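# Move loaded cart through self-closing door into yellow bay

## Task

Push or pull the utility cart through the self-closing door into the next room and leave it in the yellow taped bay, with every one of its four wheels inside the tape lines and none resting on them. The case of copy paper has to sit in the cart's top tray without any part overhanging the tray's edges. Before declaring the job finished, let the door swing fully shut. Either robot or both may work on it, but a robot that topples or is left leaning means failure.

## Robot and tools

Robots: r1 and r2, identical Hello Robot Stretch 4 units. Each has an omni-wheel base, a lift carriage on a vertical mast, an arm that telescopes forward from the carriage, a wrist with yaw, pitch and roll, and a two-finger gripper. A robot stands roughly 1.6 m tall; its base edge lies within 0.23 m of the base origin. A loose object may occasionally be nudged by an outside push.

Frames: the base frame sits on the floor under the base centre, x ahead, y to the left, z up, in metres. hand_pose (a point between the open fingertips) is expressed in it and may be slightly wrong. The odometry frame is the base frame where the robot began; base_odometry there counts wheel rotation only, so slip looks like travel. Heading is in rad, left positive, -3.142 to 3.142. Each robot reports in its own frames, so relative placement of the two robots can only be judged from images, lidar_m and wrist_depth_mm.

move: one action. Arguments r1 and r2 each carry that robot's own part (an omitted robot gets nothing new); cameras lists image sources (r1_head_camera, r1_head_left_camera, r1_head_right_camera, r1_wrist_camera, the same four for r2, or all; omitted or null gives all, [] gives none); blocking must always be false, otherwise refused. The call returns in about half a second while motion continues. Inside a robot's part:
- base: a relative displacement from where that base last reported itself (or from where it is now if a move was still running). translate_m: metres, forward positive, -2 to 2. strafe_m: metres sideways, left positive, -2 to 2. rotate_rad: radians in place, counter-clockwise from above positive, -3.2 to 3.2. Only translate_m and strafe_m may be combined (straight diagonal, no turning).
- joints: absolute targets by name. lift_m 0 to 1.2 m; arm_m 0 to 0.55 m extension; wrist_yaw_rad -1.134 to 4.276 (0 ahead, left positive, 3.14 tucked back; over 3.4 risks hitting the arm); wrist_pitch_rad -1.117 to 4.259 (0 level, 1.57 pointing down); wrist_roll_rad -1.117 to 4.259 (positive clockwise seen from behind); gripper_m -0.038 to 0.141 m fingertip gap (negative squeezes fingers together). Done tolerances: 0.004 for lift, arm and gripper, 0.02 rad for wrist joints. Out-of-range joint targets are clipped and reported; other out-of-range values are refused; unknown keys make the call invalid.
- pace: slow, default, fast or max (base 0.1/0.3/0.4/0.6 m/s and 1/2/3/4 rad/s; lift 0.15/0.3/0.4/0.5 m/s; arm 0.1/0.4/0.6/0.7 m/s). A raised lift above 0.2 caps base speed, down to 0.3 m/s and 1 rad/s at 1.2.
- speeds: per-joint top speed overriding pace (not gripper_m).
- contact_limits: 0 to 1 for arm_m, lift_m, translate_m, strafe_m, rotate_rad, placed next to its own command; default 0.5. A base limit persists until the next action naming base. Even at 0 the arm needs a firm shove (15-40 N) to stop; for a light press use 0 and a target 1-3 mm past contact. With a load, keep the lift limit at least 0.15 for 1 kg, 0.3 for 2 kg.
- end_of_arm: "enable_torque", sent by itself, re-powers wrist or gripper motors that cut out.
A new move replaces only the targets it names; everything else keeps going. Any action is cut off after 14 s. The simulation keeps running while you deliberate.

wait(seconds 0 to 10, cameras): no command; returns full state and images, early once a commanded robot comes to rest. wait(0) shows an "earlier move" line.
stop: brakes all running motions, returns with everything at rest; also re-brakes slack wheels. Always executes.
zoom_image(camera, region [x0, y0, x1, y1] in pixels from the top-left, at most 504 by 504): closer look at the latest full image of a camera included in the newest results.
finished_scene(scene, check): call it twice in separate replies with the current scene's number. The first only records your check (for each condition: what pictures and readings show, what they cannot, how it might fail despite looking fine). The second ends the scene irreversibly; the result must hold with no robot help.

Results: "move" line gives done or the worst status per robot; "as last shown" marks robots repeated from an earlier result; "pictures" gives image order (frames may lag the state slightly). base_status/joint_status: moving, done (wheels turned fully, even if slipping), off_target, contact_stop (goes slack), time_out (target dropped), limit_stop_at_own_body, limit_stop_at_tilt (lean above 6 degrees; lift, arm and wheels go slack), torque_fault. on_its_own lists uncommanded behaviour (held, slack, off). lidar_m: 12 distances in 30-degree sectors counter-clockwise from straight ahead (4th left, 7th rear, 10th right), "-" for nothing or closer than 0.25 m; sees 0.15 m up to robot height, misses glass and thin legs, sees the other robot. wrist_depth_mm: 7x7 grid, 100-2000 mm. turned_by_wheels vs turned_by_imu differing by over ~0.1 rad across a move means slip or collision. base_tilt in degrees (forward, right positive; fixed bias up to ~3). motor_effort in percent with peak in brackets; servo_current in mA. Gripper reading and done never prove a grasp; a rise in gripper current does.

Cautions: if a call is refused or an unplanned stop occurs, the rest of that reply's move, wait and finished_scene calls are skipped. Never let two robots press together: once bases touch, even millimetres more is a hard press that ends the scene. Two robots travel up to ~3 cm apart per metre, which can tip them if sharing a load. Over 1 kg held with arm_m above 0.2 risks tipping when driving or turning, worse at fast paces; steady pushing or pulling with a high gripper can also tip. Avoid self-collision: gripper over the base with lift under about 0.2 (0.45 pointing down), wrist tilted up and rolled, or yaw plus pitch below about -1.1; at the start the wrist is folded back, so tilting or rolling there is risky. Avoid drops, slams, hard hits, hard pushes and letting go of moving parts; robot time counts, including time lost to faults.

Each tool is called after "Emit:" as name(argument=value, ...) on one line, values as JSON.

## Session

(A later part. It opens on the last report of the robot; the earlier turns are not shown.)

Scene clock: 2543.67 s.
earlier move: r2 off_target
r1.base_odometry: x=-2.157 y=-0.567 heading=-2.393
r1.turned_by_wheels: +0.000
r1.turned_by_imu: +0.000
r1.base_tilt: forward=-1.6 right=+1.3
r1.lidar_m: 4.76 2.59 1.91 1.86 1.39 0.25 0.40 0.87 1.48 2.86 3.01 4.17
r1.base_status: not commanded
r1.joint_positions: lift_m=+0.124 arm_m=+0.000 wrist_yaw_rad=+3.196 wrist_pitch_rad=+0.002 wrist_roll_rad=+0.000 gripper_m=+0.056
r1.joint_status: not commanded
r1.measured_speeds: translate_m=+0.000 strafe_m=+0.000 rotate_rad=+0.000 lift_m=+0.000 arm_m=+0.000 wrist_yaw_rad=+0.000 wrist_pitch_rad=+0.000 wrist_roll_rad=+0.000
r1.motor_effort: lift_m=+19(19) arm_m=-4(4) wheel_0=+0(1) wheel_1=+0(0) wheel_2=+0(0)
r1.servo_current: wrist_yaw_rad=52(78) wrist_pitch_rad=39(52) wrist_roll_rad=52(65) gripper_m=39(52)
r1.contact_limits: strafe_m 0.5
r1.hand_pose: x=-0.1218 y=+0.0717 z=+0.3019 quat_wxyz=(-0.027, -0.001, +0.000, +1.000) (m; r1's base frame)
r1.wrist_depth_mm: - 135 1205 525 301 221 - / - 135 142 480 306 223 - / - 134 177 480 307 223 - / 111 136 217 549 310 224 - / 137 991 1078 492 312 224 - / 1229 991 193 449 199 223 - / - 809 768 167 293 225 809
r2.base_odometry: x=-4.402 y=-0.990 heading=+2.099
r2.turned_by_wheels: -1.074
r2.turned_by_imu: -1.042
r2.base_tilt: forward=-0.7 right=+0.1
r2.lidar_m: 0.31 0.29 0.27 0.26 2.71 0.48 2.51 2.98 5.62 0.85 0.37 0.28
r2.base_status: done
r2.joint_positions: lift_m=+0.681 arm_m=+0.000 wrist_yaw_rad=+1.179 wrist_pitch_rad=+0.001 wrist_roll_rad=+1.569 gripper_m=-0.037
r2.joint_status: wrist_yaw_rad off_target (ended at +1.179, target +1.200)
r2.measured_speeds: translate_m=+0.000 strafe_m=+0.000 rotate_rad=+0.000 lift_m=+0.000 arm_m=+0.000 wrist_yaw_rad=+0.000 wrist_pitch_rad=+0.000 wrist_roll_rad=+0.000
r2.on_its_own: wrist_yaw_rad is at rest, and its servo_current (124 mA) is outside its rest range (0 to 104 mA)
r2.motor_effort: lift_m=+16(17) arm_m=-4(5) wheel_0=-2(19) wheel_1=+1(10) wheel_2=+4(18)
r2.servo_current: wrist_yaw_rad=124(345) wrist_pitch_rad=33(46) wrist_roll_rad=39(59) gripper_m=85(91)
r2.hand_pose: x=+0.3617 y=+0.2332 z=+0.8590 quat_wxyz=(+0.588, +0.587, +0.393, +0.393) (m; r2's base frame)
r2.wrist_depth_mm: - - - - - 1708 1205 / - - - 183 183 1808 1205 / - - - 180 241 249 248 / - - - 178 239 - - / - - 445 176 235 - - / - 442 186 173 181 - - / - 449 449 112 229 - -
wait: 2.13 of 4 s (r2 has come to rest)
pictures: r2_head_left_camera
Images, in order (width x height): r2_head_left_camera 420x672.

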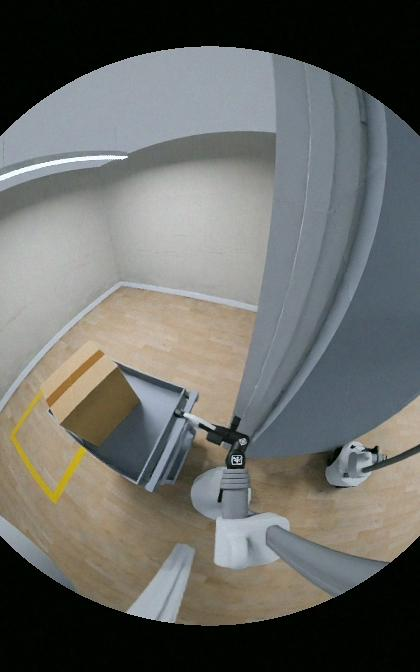

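Emit:
move(blocking=false, r2={"joints": {"gripper_m": 0.07}}, cameras=[])

Emit:
wait(seconds=2, cameras=[])

Emit:
move(blocking=false, r2={"base": {"translate_m": -0.131, "strafe_m": -0.053}}, cameras=[])

Emit:
wait(seconds=2.5, cameras=[])

Emit:
move(blocking=false, r2={"base": {"rotate_rad": 0.82}, "joints": {"wrist_yaw_rad": 0.355}, "pace": "default"}, cameras=[])

Emit:
wait(seconds=3, cameras=["r2_head_left_camera"])

Emit:
zoom_image(camera="r2_head_left_camera", region=[110, 280, 270, 470])

Scene clock: 2664.17 s.
move: r2 moving
r1.base_odometry: x=-2.157 y=-0.567 heading=-2.393
r1.turned_by_wheels: +0.000
r1.turned_by_imu: +0.000
r1.base_tilt: forward=-1.6 right=+1.3
r1.lidar_m: 4.77 2.59 1.94 1.86 1.37 0.25 0.42 0.88 1.51 2.84 3.00 4.17
r1.base_status: not commanded
r1.joint_positions: lift_m=+0.124 arm_m=+0.000 wrist_yaw_rad=+3.196 wrist_pitch_rad=+0.002 wrist_roll_rad=+0.000 gripper_m=+0.056
r1.joint_status: not commanded
r1.measured_speeds: translate_m=+0.000 strafe_m=+0.000 rotate_rad=+0.000 lift_m=+0.000 arm_m=+0.000 wrist_yaw_rad=+0.000 wrist_pitch_rad=+0.000 wrist_roll_rad=+0.000
r1.motor_effort: lift_m=+19(19) arm_m=-4(4) wheel_0=+0(1) wheel_1=+0(0) wheel_2=+0(0)
r1.servo_current: wrist_yaw_rad=59(59) wrist_pitch_rad=39(46) wrist_roll_rad=39(59) gripper_m=52(52)
r1.contact_limits: strafe_m 0.5
r1.hand_pose: x=-0.1218 y=+0.0717 z=+0.3019 quat_wxyz=(-0.027, -0.001, +0.000, +1.000) (m; r1's base frame)
r1.wrist_depth_mm: - 135 1182 530 301 222 - / - 135 142 477 306 222 - / - 134 177 484 309 224 - / 111 136 217 549 310 224 - / 137 991 1138 496 312 224 - / 1229 991 193 449 199 223 - / - 809 759 167 293 224 809
r2.base_odometry: x=-4.402 y=-0.990 heading=+2.099
r2.turned_by_wheels: +0.000
r2.turned_by_imu: +0.000
r2.base_tilt: forward=-0.7 right=+0.1
r2.lidar_m: 0.32 0.32 0.25 0.25 2.70 0.50 2.50 2.93 5.65 0.83 0.38 0.29
r2.base_status: not commanded
r2.joint_positions: lift_m=+0.681 arm_m=+0.000 wrist_yaw_rad=+1.179 wrist_pitch_rad=+0.001 wrist_roll_rad=+1.569 gripper_m=-0.012
r2.joint_status: gripper_m moving
r2.measured_speeds: translate_m=+0.000 strafe_m=+0.000 rotate_rad=+0.000 lift_m=+0.000 arm_m=+0.000 wrist_yaw_rad=+0.000 wrist_pitch_rad=+0.000 wrist_roll_rad=+0.000
r2.motor_effort: lift_m=+16(16) arm_m=-4(4) wheel_0=-2(3) wheel_1=+1(1) wheel_2=+2(4)
r2.servo_current: wrist_yaw_rad=111(137) wrist_pitch_rad=39(46) wrist_roll_rad=46(59) gripper_m=59(111)
r2.hand_pose: x=+0.3617 y=+0.2332 z=+0.8590 quat_wxyz=(+0.588, +0.587, +0.393, +0.393) (m; r2's base frame)
r2.wrist_depth_mm: - - - - - 1808 1205 / - - - 187 187 1756 1205 / - - - 185 246 254 254 / - - - 183 243 - - / - - 455 180 238 - - / - 449 188 177 185 - - / - 452 452 112 231 - -
pictures: none
No camera images: "cameras" was empty.

Scene clock: 2679.27 s.
earlier move: r2 done
r1.base_odometry: x=-2.157 y=-0.567 heading=-2.393
r1.turned_by_wheels: +0.000
r1.turned_by_imu: +0.000
r1.base_tilt: forward=-1.6 right=+1.3
r1.lidar_m: 4.79 2.58 1.89 1.86 1.39 0.25 0.40 0.88 1.50 2.84 3.01 4.19
r1.base_status: not commanded
r1.joint_positions: lift_m=+0.124 arm_m=+0.000 wrist_yaw_rad=+3.196 wrist_pitch_rad=+0.002 wrist_roll_rad=+0.000 gripper_m=+0.056
r1.joint_status: not commanded
r1.measured_speeds: translate_m=+0.000 strafe_m=+0.000 rotate_rad=+0.000 lift_m=+0.000 arm_m=+0.000 wrist_yaw_rad=+0.000 wrist_pitch_rad=+0.000 wrist_roll_rad=+0.000
r1.motor_effort: lift_m=+19(19) arm_m=-4(4) wheel_0=+0(1) wheel_1=+0(0) wheel_2=+0(0)
r1.servo_current: wrist_yaw_rad=59(65) wrist_pitch_rad=46(46) wrist_roll_rad=52(72) gripper_m=39(52)
r1.contact_limits: strafe_m 0.5
r1.hand_pose: x=-0.1218 y=+0.0717 z=+0.3019 quat_wxyz=(-0.027, -0.001, +0.000, +1.000) (m; r1's base frame)
r1.wrist_depth_mm: - 135 1205 525 301 221 - / - 135 142 477 307 223 - / - 134 177 484 309 223 - / 111 136 217 549 309 224 - / 137 991 1160 492 312 224 - / 1205 1008 194 449 199 223 - / - 809 759 167 294 225 798
r2.base_odometry: x=-4.402 y=-0.990 heading=+2.099
r2.turned_by_wheels: +0.000
r2.turned_by_imu: +0.000
r2.base_tilt: forward=-0.6 right=+0.1
r2.lidar_m: 0.32 0.31 0.26 0.27 2.68 0.49 2.52 2.97 5.64 0.87 0.37 0.29
r2.base_status: not commanded
r2.joint_positions: lift_m=+0.681 arm_m=+0.000 wrist_yaw_rad=+1.181 wrist_pitch_rad=+0.001 wrist_roll_rad=+1.569 gripper_m=+0.070
r2.joint_status: all done
r2.measured_speeds: translate_m=+0.000 strafe_m=+0.000 rotate_rad=+0.000 lift_m=+0.000 arm_m=+0.000 wrist_yaw_rad=+0.000 wrist_pitch_rad=+0.000 wrist_roll_rad=+0.000
r2.on_its_own: wrist_yaw_rad is at rest, and its servo_current (117 mA) is outside its rest range (0 to 104 mA)
r2.motor_effort: lift_m=+16(17) arm_m=-4(4) wheel_0=-2(3) wheel_1=+1(2) wheel_2=+2(4)
r2.servo_current: wrist_yaw_rad=117(137) wrist_pitch_rad=39(46) wrist_roll_rad=52(59) gripper_m=52(117)
r2.hand_pose: x=+0.3613 y=+0.2336 z=+0.8590 quat_wxyz=(+0.588, +0.586, +0.394, +0.394) (m; r2's base frame)
r2.wrist_depth_mm: - - - - - 1808 1205 / - - - 191 192 1756 1229 / - - - 189 249 257 256 / - - - 186 245 - - / - - 452 184 242 - - / - 452 190 181 238 - - / - - - 112 236 - -
wait: 0.00 of 2 s (r2 has come to rest)
pictures: none
No camera images: "cameras" was empty.

Scene clock: 2679.77 s.
move: r2 moving
r1.base_odometry: x=-2.157 y=-0.567 heading=-2.393
r1.turned_by_wheels: +0.000
r1.turned_by_imu: +0.000
r1.base_tilt: forward=-1.6 right=+1.3
r1.lidar_m: 4.77 2.57 1.93 1.86 1.35 0.25 0.41 0.85 1.51 2.85 3.00 4.18
r1.base_status: not commanded
r1.joint_positions: lift_m=+0.124 arm_m=+0.000 wrist_yaw_rad=+3.196 wrist_pitch_rad=+0.002 wrist_roll_rad=+0.000 gripper_m=+0.056
r1.joint_status: not commanded
r1.measured_speeds: translate_m=+0.000 strafe_m=+0.000 rotate_rad=+0.000 lift_m=+0.000 arm_m=+0.000 wrist_yaw_rad=+0.000 wrist_pitch_rad=+0.000 wrist_roll_rad=+0.000
r1.motor_effort: lift_m=+19(19) arm_m=-4(4) wheel_0=+0(1) wheel_1=+0(0) wheel_2=+0(0)
r1.servo_current: wrist_yaw_rad=39(59) wrist_pitch_rad=39(46) wrist_roll_rad=46(65) gripper_m=39(46)
r1.contact_limits: strafe_m 0.5
r1.hand_pose: x=-0.1218 y=+0.0717 z=+0.3019 quat_wxyz=(-0.027, -0.001, +0.000, +1.000) (m; r1's base frame)
r1.wrist_depth_mm: - 135 1160 469 301 221 - / - 135 142 480 306 224 - / - 134 177 484 309 224 - / 111 136 218 554 310 224 - / 137 991 1098 492 312 224 - / 1229 960 195 449 198 223 - / - 809 759 167 293 225 798
r2.base_odometry: x=-4.375 y=-1.011 heading=+2.099
r2.turned_by_wheels: +0.000
r2.turned_by_imu: +0.000
r2.base_tilt: forward=-0.7 right=+0.0
r2.lidar_m: 0.36 0.33 0.27 0.25 2.69 0.48 2.44 2.96 5.58 0.85 0.41 0.31
r2.base_status: translate_m moving; strafe_m moving
r2.joint_positions: lift_m=+0.681 arm_m=+0.000 wrist_yaw_rad=+1.197 wrist_pitch_rad=+0.001 wrist_roll_rad=+1.569 gripper_m=+0.070
r2.joint_status: not commanded
r2.measured_speeds: translate_m=-0.123 strafe_m=-0.051 rotate_rad=+0.000 lift_m=+0.000 arm_m=+0.000 wrist_yaw_rad=+0.002 wrist_pitch_rad=+0.000 wrist_roll_rad=+0.000
r2.motor_effort: lift_m=+16(17) arm_m=-4(4) wheel_0=-5(9) wheel_1=-11(11) wheel_2=+13(13)
r2.servo_current: wrist_yaw_rad=46(117) wrist_pitch_rad=46(46) wrist_roll_rad=59(59) gripper_m=52(59)
r2.hand_pose: x=+0.3576 y=+0.2366 z=+0.8590 quat_wxyz=(+0.585, +0.583, +0.398, +0.398) (m; r2's base frame)
r2.wrist_depth_mm: - - - - - 1756 1160 / - - - 202 263 268 270 / - - - 200 260 1983 - / - - 668 198 258 - - / - 469 455 196 254 - - / - - 191 194 192 - - / - 488 480 112 252 - -
pictures: none
No camera images: "cameras" was empty.

Scene clock: 2681.00 s.
earlier move: r2 done
r1.base_odometry: x=-2.157 y=-0.567 heading=-2.393
r1.turned_by_wheels: +0.000
r1.turned_by_imu: +0.000
r1.base_tilt: forward=-1.6 right=+1.3
r1.lidar_m: 4.75 2.58 1.92 1.85 1.37 0.25 0.40 0.84 1.50 2.85 3.00 4.19
r1.base_status: not commanded
r1.joint_positions: lift_m=+0.124 arm_m=+0.000 wrist_yaw_rad=+3.196 wrist_pitch_rad=+0.002 wrist_roll_rad=+0.000 gripper_m=+0.056
r1.joint_status: not commanded
r1.measured_speeds: translate_m=+0.000 strafe_m=+0.000 rotate_rad=+0.000 lift_m=+0.000 arm_m=+0.000 wrist_yaw_rad=+0.000 wrist_pitch_rad=+0.000 wrist_roll_rad=+0.000
r1.motor_effort: lift_m=+19(19) arm_m=-4(4) wheel_0=+0(1) wheel_1=+0(0) wheel_2=+0(0)
r1.servo_current: wrist_yaw_rad=52(65) wrist_pitch_rad=39(46) wrist_roll_rad=65(72) gripper_m=46(46)
r1.contact_limits: strafe_m 0.5
r1.hand_pose: x=-0.1218 y=+0.0717 z=+0.3019 quat_wxyz=(-0.027, -0.001, +0.000, +1.000) (m; r1's base frame)
r1.wrist_depth_mm: - 135 1138 525 301 221 - / - 135 142 480 306 223 - / - 134 177 484 309 224 - / 111 136 217 549 310 224 - / 227 976 1708 496 314 224 - / - 960 196 445 199 223 - / - 759 759 167 293 225 798
r2.base_odometry: x=-4.290 y=-1.076 heading=+2.099
r2.turned_by_wheels: +0.000
r2.turned_by_imu: +0.000
r2.base_tilt: forward=-0.7 right=+0.1
r2.lidar_m: 0.39 0.39 0.32 3.01 0.48 0.39 2.32 2.83 5.39 0.82 0.54 0.41
r2.base_status: done
r2.joint_positions: lift_m=+0.681 arm_m=+0.000 wrist_yaw_rad=+1.197 wrist_pitch_rad=+0.001 wrist_roll_rad=+1.569 gripper_m=+0.070
r2.joint_status: not commanded
r2.measured_speeds: translate_m=+0.000 strafe_m=+0.000 rotate_rad=+0.000 lift_m=+0.000 arm_m=+0.000 wrist_yaw_rad=+0.000 wrist_pitch_rad=+0.000 wrist_roll_rad=+0.000
r2.motor_effort: lift_m=+16(17) arm_m=-4(4) wheel_0=-4(9) wheel_1=-2(11) wheel_2=+2(13)
r2.servo_current: wrist_yaw_rad=59(117) wrist_pitch_rad=39(46) wrist_roll_rad=33(59) gripper_m=52(59)
r2.hand_pose: x=+0.3576 y=+0.2366 z=+0.8590 quat_wxyz=(+0.585, +0.583, +0.398, +0.398) (m; r2's base frame)
r2.wrist_depth_mm: - - - 338 343 345 345 / - - - 336 - 1921 - / - - - 332 334 - - / - - 544 329 330 - - / - - 549 325 327 - - / - - 190 264 190 - - / - - 574 112 - 1808 -
wait: 1.23 of 2.5 s (r2 has come to rest)
pictures: none
No camera images: "cameras" was empty.

Scene clock: 2681.50 s.
move: r2 moving
r1.base_odometry: x=-2.157 y=-0.567 heading=-2.393
r1.turned_by_wheels: +0.000
r1.turned_by_imu: +0.000
r1.base_tilt: forward=-1.6 right=+1.2
r1.lidar_m: 4.79 2.57 1.94 1.86 1.35 0.25 0.42 0.83 1.50 2.85 3.01 4.17
r1.base_status: not commanded
r1.joint_positions: lift_m=+0.124 arm_m=+0.000 wrist_yaw_rad=+3.196 wrist_pitch_rad=+0.002 wrist_roll_rad=+0.000 gripper_m=+0.056
r1.joint_status: not commanded
r1.measured_speeds: translate_m=+0.000 strafe_m=+0.000 rotate_rad=+0.000 lift_m=+0.000 arm_m=+0.000 wrist_yaw_rad=+0.000 wrist_pitch_rad=+0.000 wrist_roll_rad=+0.000
r1.motor_effort: lift_m=+19(19) arm_m=-4(4) wheel_0=+0(1) wheel_1=+0(0) wheel_2=+0(0)
r1.servo_current: wrist_yaw_rad=65(65) wrist_pitch_rad=39(52) wrist_roll_rad=52(65) gripper_m=39(46)
r1.contact_limits: strafe_m 0.5
r1.hand_pose: x=-0.1218 y=+0.0717 z=+0.3019 quat_wxyz=(-0.027, -0.001, +0.000, +1.000) (m; r1's base frame)
r1.wrist_depth_mm: - 135 1138 525 300 220 - / - 135 142 477 306 223 - / - 134 177 484 309 223 - / 111 135 217 549 310 223 - / 227 976 1708 496 312 224 - / 866 - 197 449 198 223 - / - 809 759 167 293 225 809
r2.base_odometry: x=-4.290 y=-1.077 heading=+2.351
r2.turned_by_wheels: +0.252
r2.turned_by_imu: +0.245
r2.base_tilt: forward=-0.7 right=+0.1
r2.lidar_m: 0.48 0.35 0.34 3.14 0.40 0.43 2.46 3.53 1.00 0.77 0.49 0.40
r2.base_status: rotate_rad moving
r2.joint_positions: lift_m=+0.681 arm_m=+0.000 wrist_yaw_rad=+0.636 wrist_pitch_rad=+0.001 wrist_roll_rad=+1.569 gripper_m=+0.070
r2.joint_status: wrist_yaw_rad moving
r2.measured_speeds: translate_m=+0.000 strafe_m=+0.000 rotate_rad=+0.974 lift_m=+0.000 arm_m=+0.000 wrist_yaw_rad=-1.743 wrist_pitch_rad=+0.000 wrist_roll_rad=+0.000
r2.motor_effort: lift_m=+16(17) arm_m=-4(4) wheel_0=-12(12) wheel_1=-9(11) wheel_2=-11(11)
r2.servo_current: wrist_yaw_rad=143(143) wrist_pitch_rad=33(46) wrist_roll_rad=39(59) gripper_m=52(59)
r2.hand_pose: x=+0.4548 y=+0.1010 z=+0.8590 quat_wxyz=(+0.672, +0.671, +0.221, +0.221) (m; r2's base frame)
r2.wrist_depth_mm: - - - - - 1756 1205 / - - - - - 1756 1205 / - - - 377 387 1576 1098 / - - - 359 - - - / - - - 340 343 - - / - - 191 270 190 - - / - 521 521 112 - - -
pictures: none
No camera images: "cameras" was empty.

Scene clock: 2682.80 s.
earlier move: r2 done
r1.base_odometry: x=-2.157 y=-0.567 heading=-2.393
r1.turned_by_wheels: +0.000
r1.turned_by_imu: +0.000
r1.base_tilt: forward=-1.6 right=+1.3
r1.lidar_m: 4.77 2.58 1.92 1.86 1.38 0.25 0.39 0.83 1.51 2.85 3.01 4.18
r1.base_status: not commanded
r1.joint_positions: lift_m=+0.124 arm_m=+0.000 wrist_yaw_rad=+3.196 wrist_pitch_rad=+0.002 wrist_roll_rad=+0.000 gripper_m=+0.056
r1.joint_status: not commanded
r1.measured_speeds: translate_m=+0.000 strafe_m=+0.000 rotate_rad=+0.000 lift_m=+0.000 arm_m=+0.000 wrist_yaw_rad=+0.000 wrist_pitch_rad=+0.000 wrist_roll_rad=+0.000
r1.motor_effort: lift_m=+19(19) arm_m=-4(4) wheel_0=+0(1) wheel_1=+0(0) wheel_2=+0(0)
r1.servo_current: wrist_yaw_rad=59(78) wrist_pitch_rad=39(52) wrist_roll_rad=46(65) gripper_m=39(46)
r1.contact_limits: strafe_m 0.5
r1.hand_pose: x=-0.1218 y=+0.0717 z=+0.3019 quat_wxyz=(-0.027, -0.001, +0.000, +1.000) (m; r1's base frame)
r1.wrist_depth_mm: - 135 266 525 301 221 - / - 135 142 477 306 223 - / - 134 177 488 307 223 - / 111 136 217 549 310 224 - / 228 917 1756 492 314 224 - / 878 904 194 449 199 223 - / - 809 750 167 294 224 809
r2.base_odometry: x=-4.290 y=-1.076 heading=+2.918
r2.turned_by_wheels: +0.566
r2.turned_by_imu: +0.550
r2.base_tilt: forward=-0.7 right=+0.0
r2.lidar_m: 0.38 0.37 2.98 0.41 0.43 2.48 3.68 0.91 0.74 0.45 0.39 0.48
r2.base_status: done
r2.joint_positions: lift_m=+0.681 arm_m=+0.000 wrist_yaw_rad=+0.352 wrist_pitch_rad=+0.001 wrist_roll_rad=+1.569 gripper_m=+0.070
r2.joint_status: all done
r2.measured_speeds: translate_m=+0.000 strafe_m=+0.000 rotate_rad=+0.000 lift_m=+0.000 arm_m=+0.000 wrist_yaw_rad=+0.000 wrist_pitch_rad=+0.000 wrist_roll_rad=+0.000
r2.motor_effort: lift_m=+17(17) arm_m=+0(4) wheel_0=-5(12) wheel_1=-3(11) wheel_2=-7(16)
r2.servo_current: wrist_yaw_rad=46(143) wrist_pitch_rad=39(46) wrist_roll_rad=52(59) gripper_m=46(59)
r2.hand_pose: x=+0.4717 y=+0.0174 z=+0.8590 quat_wxyz=(+0.697, +0.695, +0.124, +0.124) (m; r2's base frame)
r2.wrist_depth_mm: - - - 196 257 1756 - / - - - 254 256 - - / - 466 462 191 253 - - / - - 473 191 251 - - / - - 480 190 248 - - / - - 191 187 192 - - / - - - 112 245 1808 521
wait: 1.30 of 3 s (r2 has come to rest)
pictures: r2_head_left_camera
Images, in order (width x height): r2_head_left_camera 420x672.

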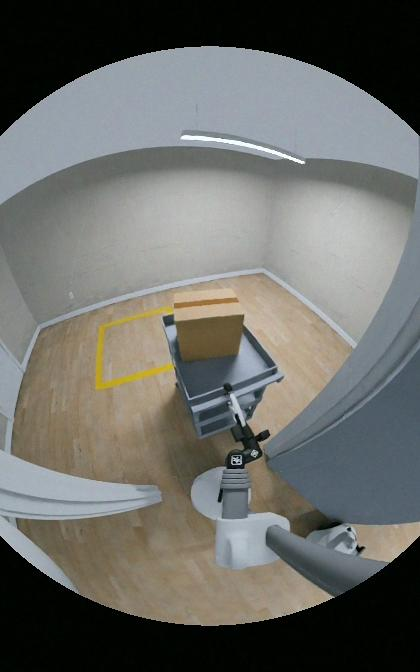

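Scaled by 2.653 from the camera's 420x672 image, which has a finer 600x960 frame.

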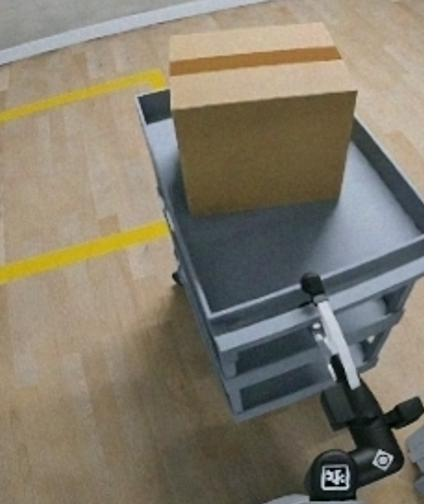

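Emit:
move(r2={"base": {"translate_m": -0.014, "strafe_m": 0.07}, "pace": "slow"}, blocking=false, cameras=[])

Emit:
wait(seconds=3, cameras=["r2_head_left_camera"])

Emit:
zoom_image(camera="r2_head_left_camera", region=[110, 130, 460, 480])

Scene clock: 2715.13 s.
move: r2 moving
r1.base_odometry: x=-2.157 y=-0.567 heading=-2.393
r1.turned_by_wheels: +0.000
r1.turned_by_imu: +0.000
r1.base_tilt: forward=-1.6 right=+1.3
r1.lidar_m: 4.77 2.60 1.93 1.87 1.37 0.25 0.43 0.84 1.50 2.85 3.01 4.17
r1.base_status: not commanded
r1.joint_positions: lift_m=+0.124 arm_m=+0.000 wrist_yaw_rad=+3.196 wrist_pitch_rad=+0.002 wrist_roll_rad=+0.000 gripper_m=+0.056
r1.joint_status: not commanded
r1.measured_speeds: translate_m=+0.000 strafe_m=+0.000 rotate_rad=+0.000 lift_m=+0.000 arm_m=+0.000 wrist_yaw_rad=+0.000 wrist_pitch_rad=+0.000 wrist_roll_rad=+0.000
r1.motor_effort: lift_m=+19(19) arm_m=-4(4) wheel_0=-1(1) wheel_1=+0(0) wheel_2=+0(0)
r1.servo_current: wrist_yaw_rad=46(72) wrist_pitch_rad=46(46) wrist_roll_rad=33(59) gripper_m=46(46)
r1.contact_limits: strafe_m 0.5
r1.hand_pose: x=-0.1218 y=+0.0717 z=+0.3019 quat_wxyz=(-0.027, -0.001, +0.000, +1.000) (m; r1's base frame)
r1.wrist_depth_mm: - 135 266 530 300 221 - / - 135 142 480 307 224 - / - 134 177 484 310 224 - / 111 136 216 549 310 224 - / 228 917 1756 492 314 224 - / 866 891 197 449 198 223 - / - 809 759 167 294 225 798
r2.base_odometry: x=-4.291 y=-1.089 heading=+2.918
r2.turned_by_wheels: +0.000
r2.turned_by_imu: +0.000
r2.base_tilt: forward=-0.7 right=+0.0
r2.lidar_m: 0.38 0.36 3.01 0.38 0.40 2.46 3.68 0.93 0.77 0.44 0.40 0.48
r2.base_status: translate_m moving; strafe_m moving
r2.joint_positions: lift_m=+0.681 arm_m=+0.000 wrist_yaw_rad=+0.352 wrist_pitch_rad=+0.001 wrist_roll_rad=+1.569 gripper_m=+0.070
r2.joint_status: not commanded
r2.measured_speeds: translate_m=-0.010 strafe_m=+0.049 rotate_rad=-0.001 lift_m=+0.000 arm_m=+0.000 wrist_yaw_rad=+0.000 wrist_pitch_rad=+0.000 wrist_roll_rad=+0.000
r2.motor_effort: lift_m=+16(17) arm_m=+4(4) wheel_0=-8(12) wheel_1=+7(7) wheel_2=+4(5)
r2.servo_current: wrist_yaw_rad=39(52) wrist_pitch_rad=39(52) wrist_roll_rad=39(52) gripper_m=52(59)
r2.hand_pose: x=+0.4717 y=+0.0174 z=+0.8590 quat_wxyz=(+0.697, +0.695, +0.124, +0.124) (m; r2's base frame)
r2.wrist_depth_mm: - - - 257 257 1808 - / - - - 254 254 - - / - 466 459 191 253 - - / - - 477 190 251 - - / - - 484 188 248 - - / - - 191 186 195 - - / - - - 112 244 1808 504
pictures: none
No camera images: "cameras" was empty.

Scene clock: 2716.57 s.
earlier move: r2 done
r1.base_odometry: x=-2.157 y=-0.567 heading=-2.393
r1.turned_by_wheels: +0.000
r1.turned_by_imu: +0.000
r1.base_tilt: forward=-1.6 right=+1.3
r1.lidar_m: 4.78 2.57 1.92 1.86 1.36 0.25 0.39 0.86 1.49 2.84 3.01 4.20
r1.base_status: not commanded
r1.joint_positions: lift_m=+0.124 arm_m=+0.000 wrist_yaw_rad=+3.196 wrist_pitch_rad=+0.002 wrist_roll_rad=+0.000 gripper_m=+0.056
r1.joint_status: not commanded
r1.measured_speeds: translate_m=+0.000 strafe_m=+0.000 rotate_rad=+0.000 lift_m=+0.000 arm_m=+0.000 wrist_yaw_rad=+0.000 wrist_pitch_rad=+0.000 wrist_roll_rad=+0.000
r1.motor_effort: lift_m=+19(19) arm_m=-4(4) wheel_0=+0(1) wheel_1=+0(0) wheel_2=+0(0)
r1.servo_current: wrist_yaw_rad=46(72) wrist_pitch_rad=46(46) wrist_roll_rad=46(72) gripper_m=39(46)
r1.contact_limits: strafe_m 0.5
r1.hand_pose: x=-0.1218 y=+0.0717 z=+0.3019 quat_wxyz=(-0.027, -0.001, +0.000, +1.000) (m; r1's base frame)
r1.wrist_depth_mm: - 135 266 525 301 222 - / - 135 142 480 306 223 - / - 134 177 484 307 224 - / 111 136 217 549 310 224 - / 228 991 - 496 312 224 - / 904 1008 197 445 199 224 - / - 820 759 167 294 224 809
r2.base_odometry: x=-4.292 y=-1.148 heading=+2.917
r2.turned_by_wheels: -0.001
r2.turned_by_imu: -0.001
r2.base_tilt: forward=-0.7 right=+0.0
r2.lidar_m: 0.39 0.40 2.89 0.33 0.38 2.43 3.65 1.09 0.86 0.50 0.47 0.51
r2.base_status: done
r2.joint_positions: lift_m=+0.681 arm_m=+0.000 wrist_yaw_rad=+0.347 wrist_pitch_rad=+0.001 wrist_roll_rad=+1.569 gripper_m=+0.070
r2.joint_status: not commanded
r2.measured_speeds: translate_m=+0.000 strafe_m=+0.000 rotate_rad=+0.000 lift_m=+0.000 arm_m=+0.000 wrist_yaw_rad=+0.000 wrist_pitch_rad=+0.000 wrist_roll_rad=+0.000
r2.motor_effort: lift_m=+17(17) arm_m=+4(4) wheel_0=-9(13) wheel_1=+4(9) wheel_2=-1(5)
r2.servo_current: wrist_yaw_rad=52(72) wrist_pitch_rad=46(52) wrist_roll_rad=52(59) gripper_m=52(59)
r2.hand_pose: x=+0.4718 y=+0.0158 z=+0.8590 quat_wxyz=(+0.697, +0.696, +0.122, +0.122) (m; r2's base frame)
r2.wrist_depth_mm: - - - 254 255 - - / - - 459 191 253 - - / - 477 473 190 251 - - / - - 480 189 247 - - / - - 492 187 247 - - / - - 192 185 196 778 504 / - - - 112 243 1756 1229
wait: 1.43 of 3 s (r2 has come to rest)
pictures: r2_head_left_camera
Images, in order (width x height): r2_head_left_camera 420x672.

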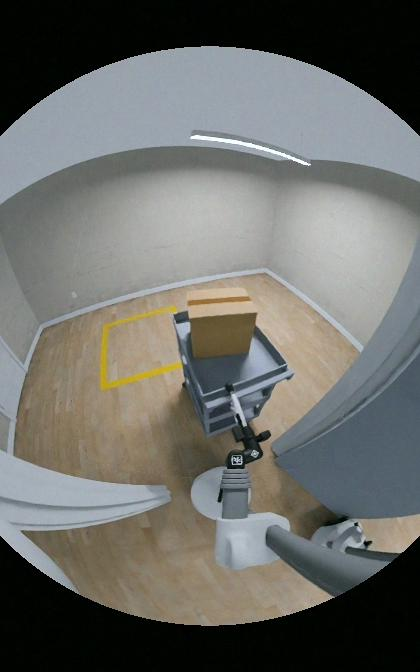

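Invalid region (110, 130, 460, 480): it reaches outside that camera's 420x672 image.

Emit:
zoom_image(camera="r2_head_left_camera", region=[160, 290, 320, 450])

Emit:
move(r2={"joints": {"gripper_m": -0.038}}, blocking=false, cameras=[])

Emit:
wait(seconds=4, cameras=[])

Scaled by 3.150 from the camera's 420x672 image, which has a finer 600x960 frame.

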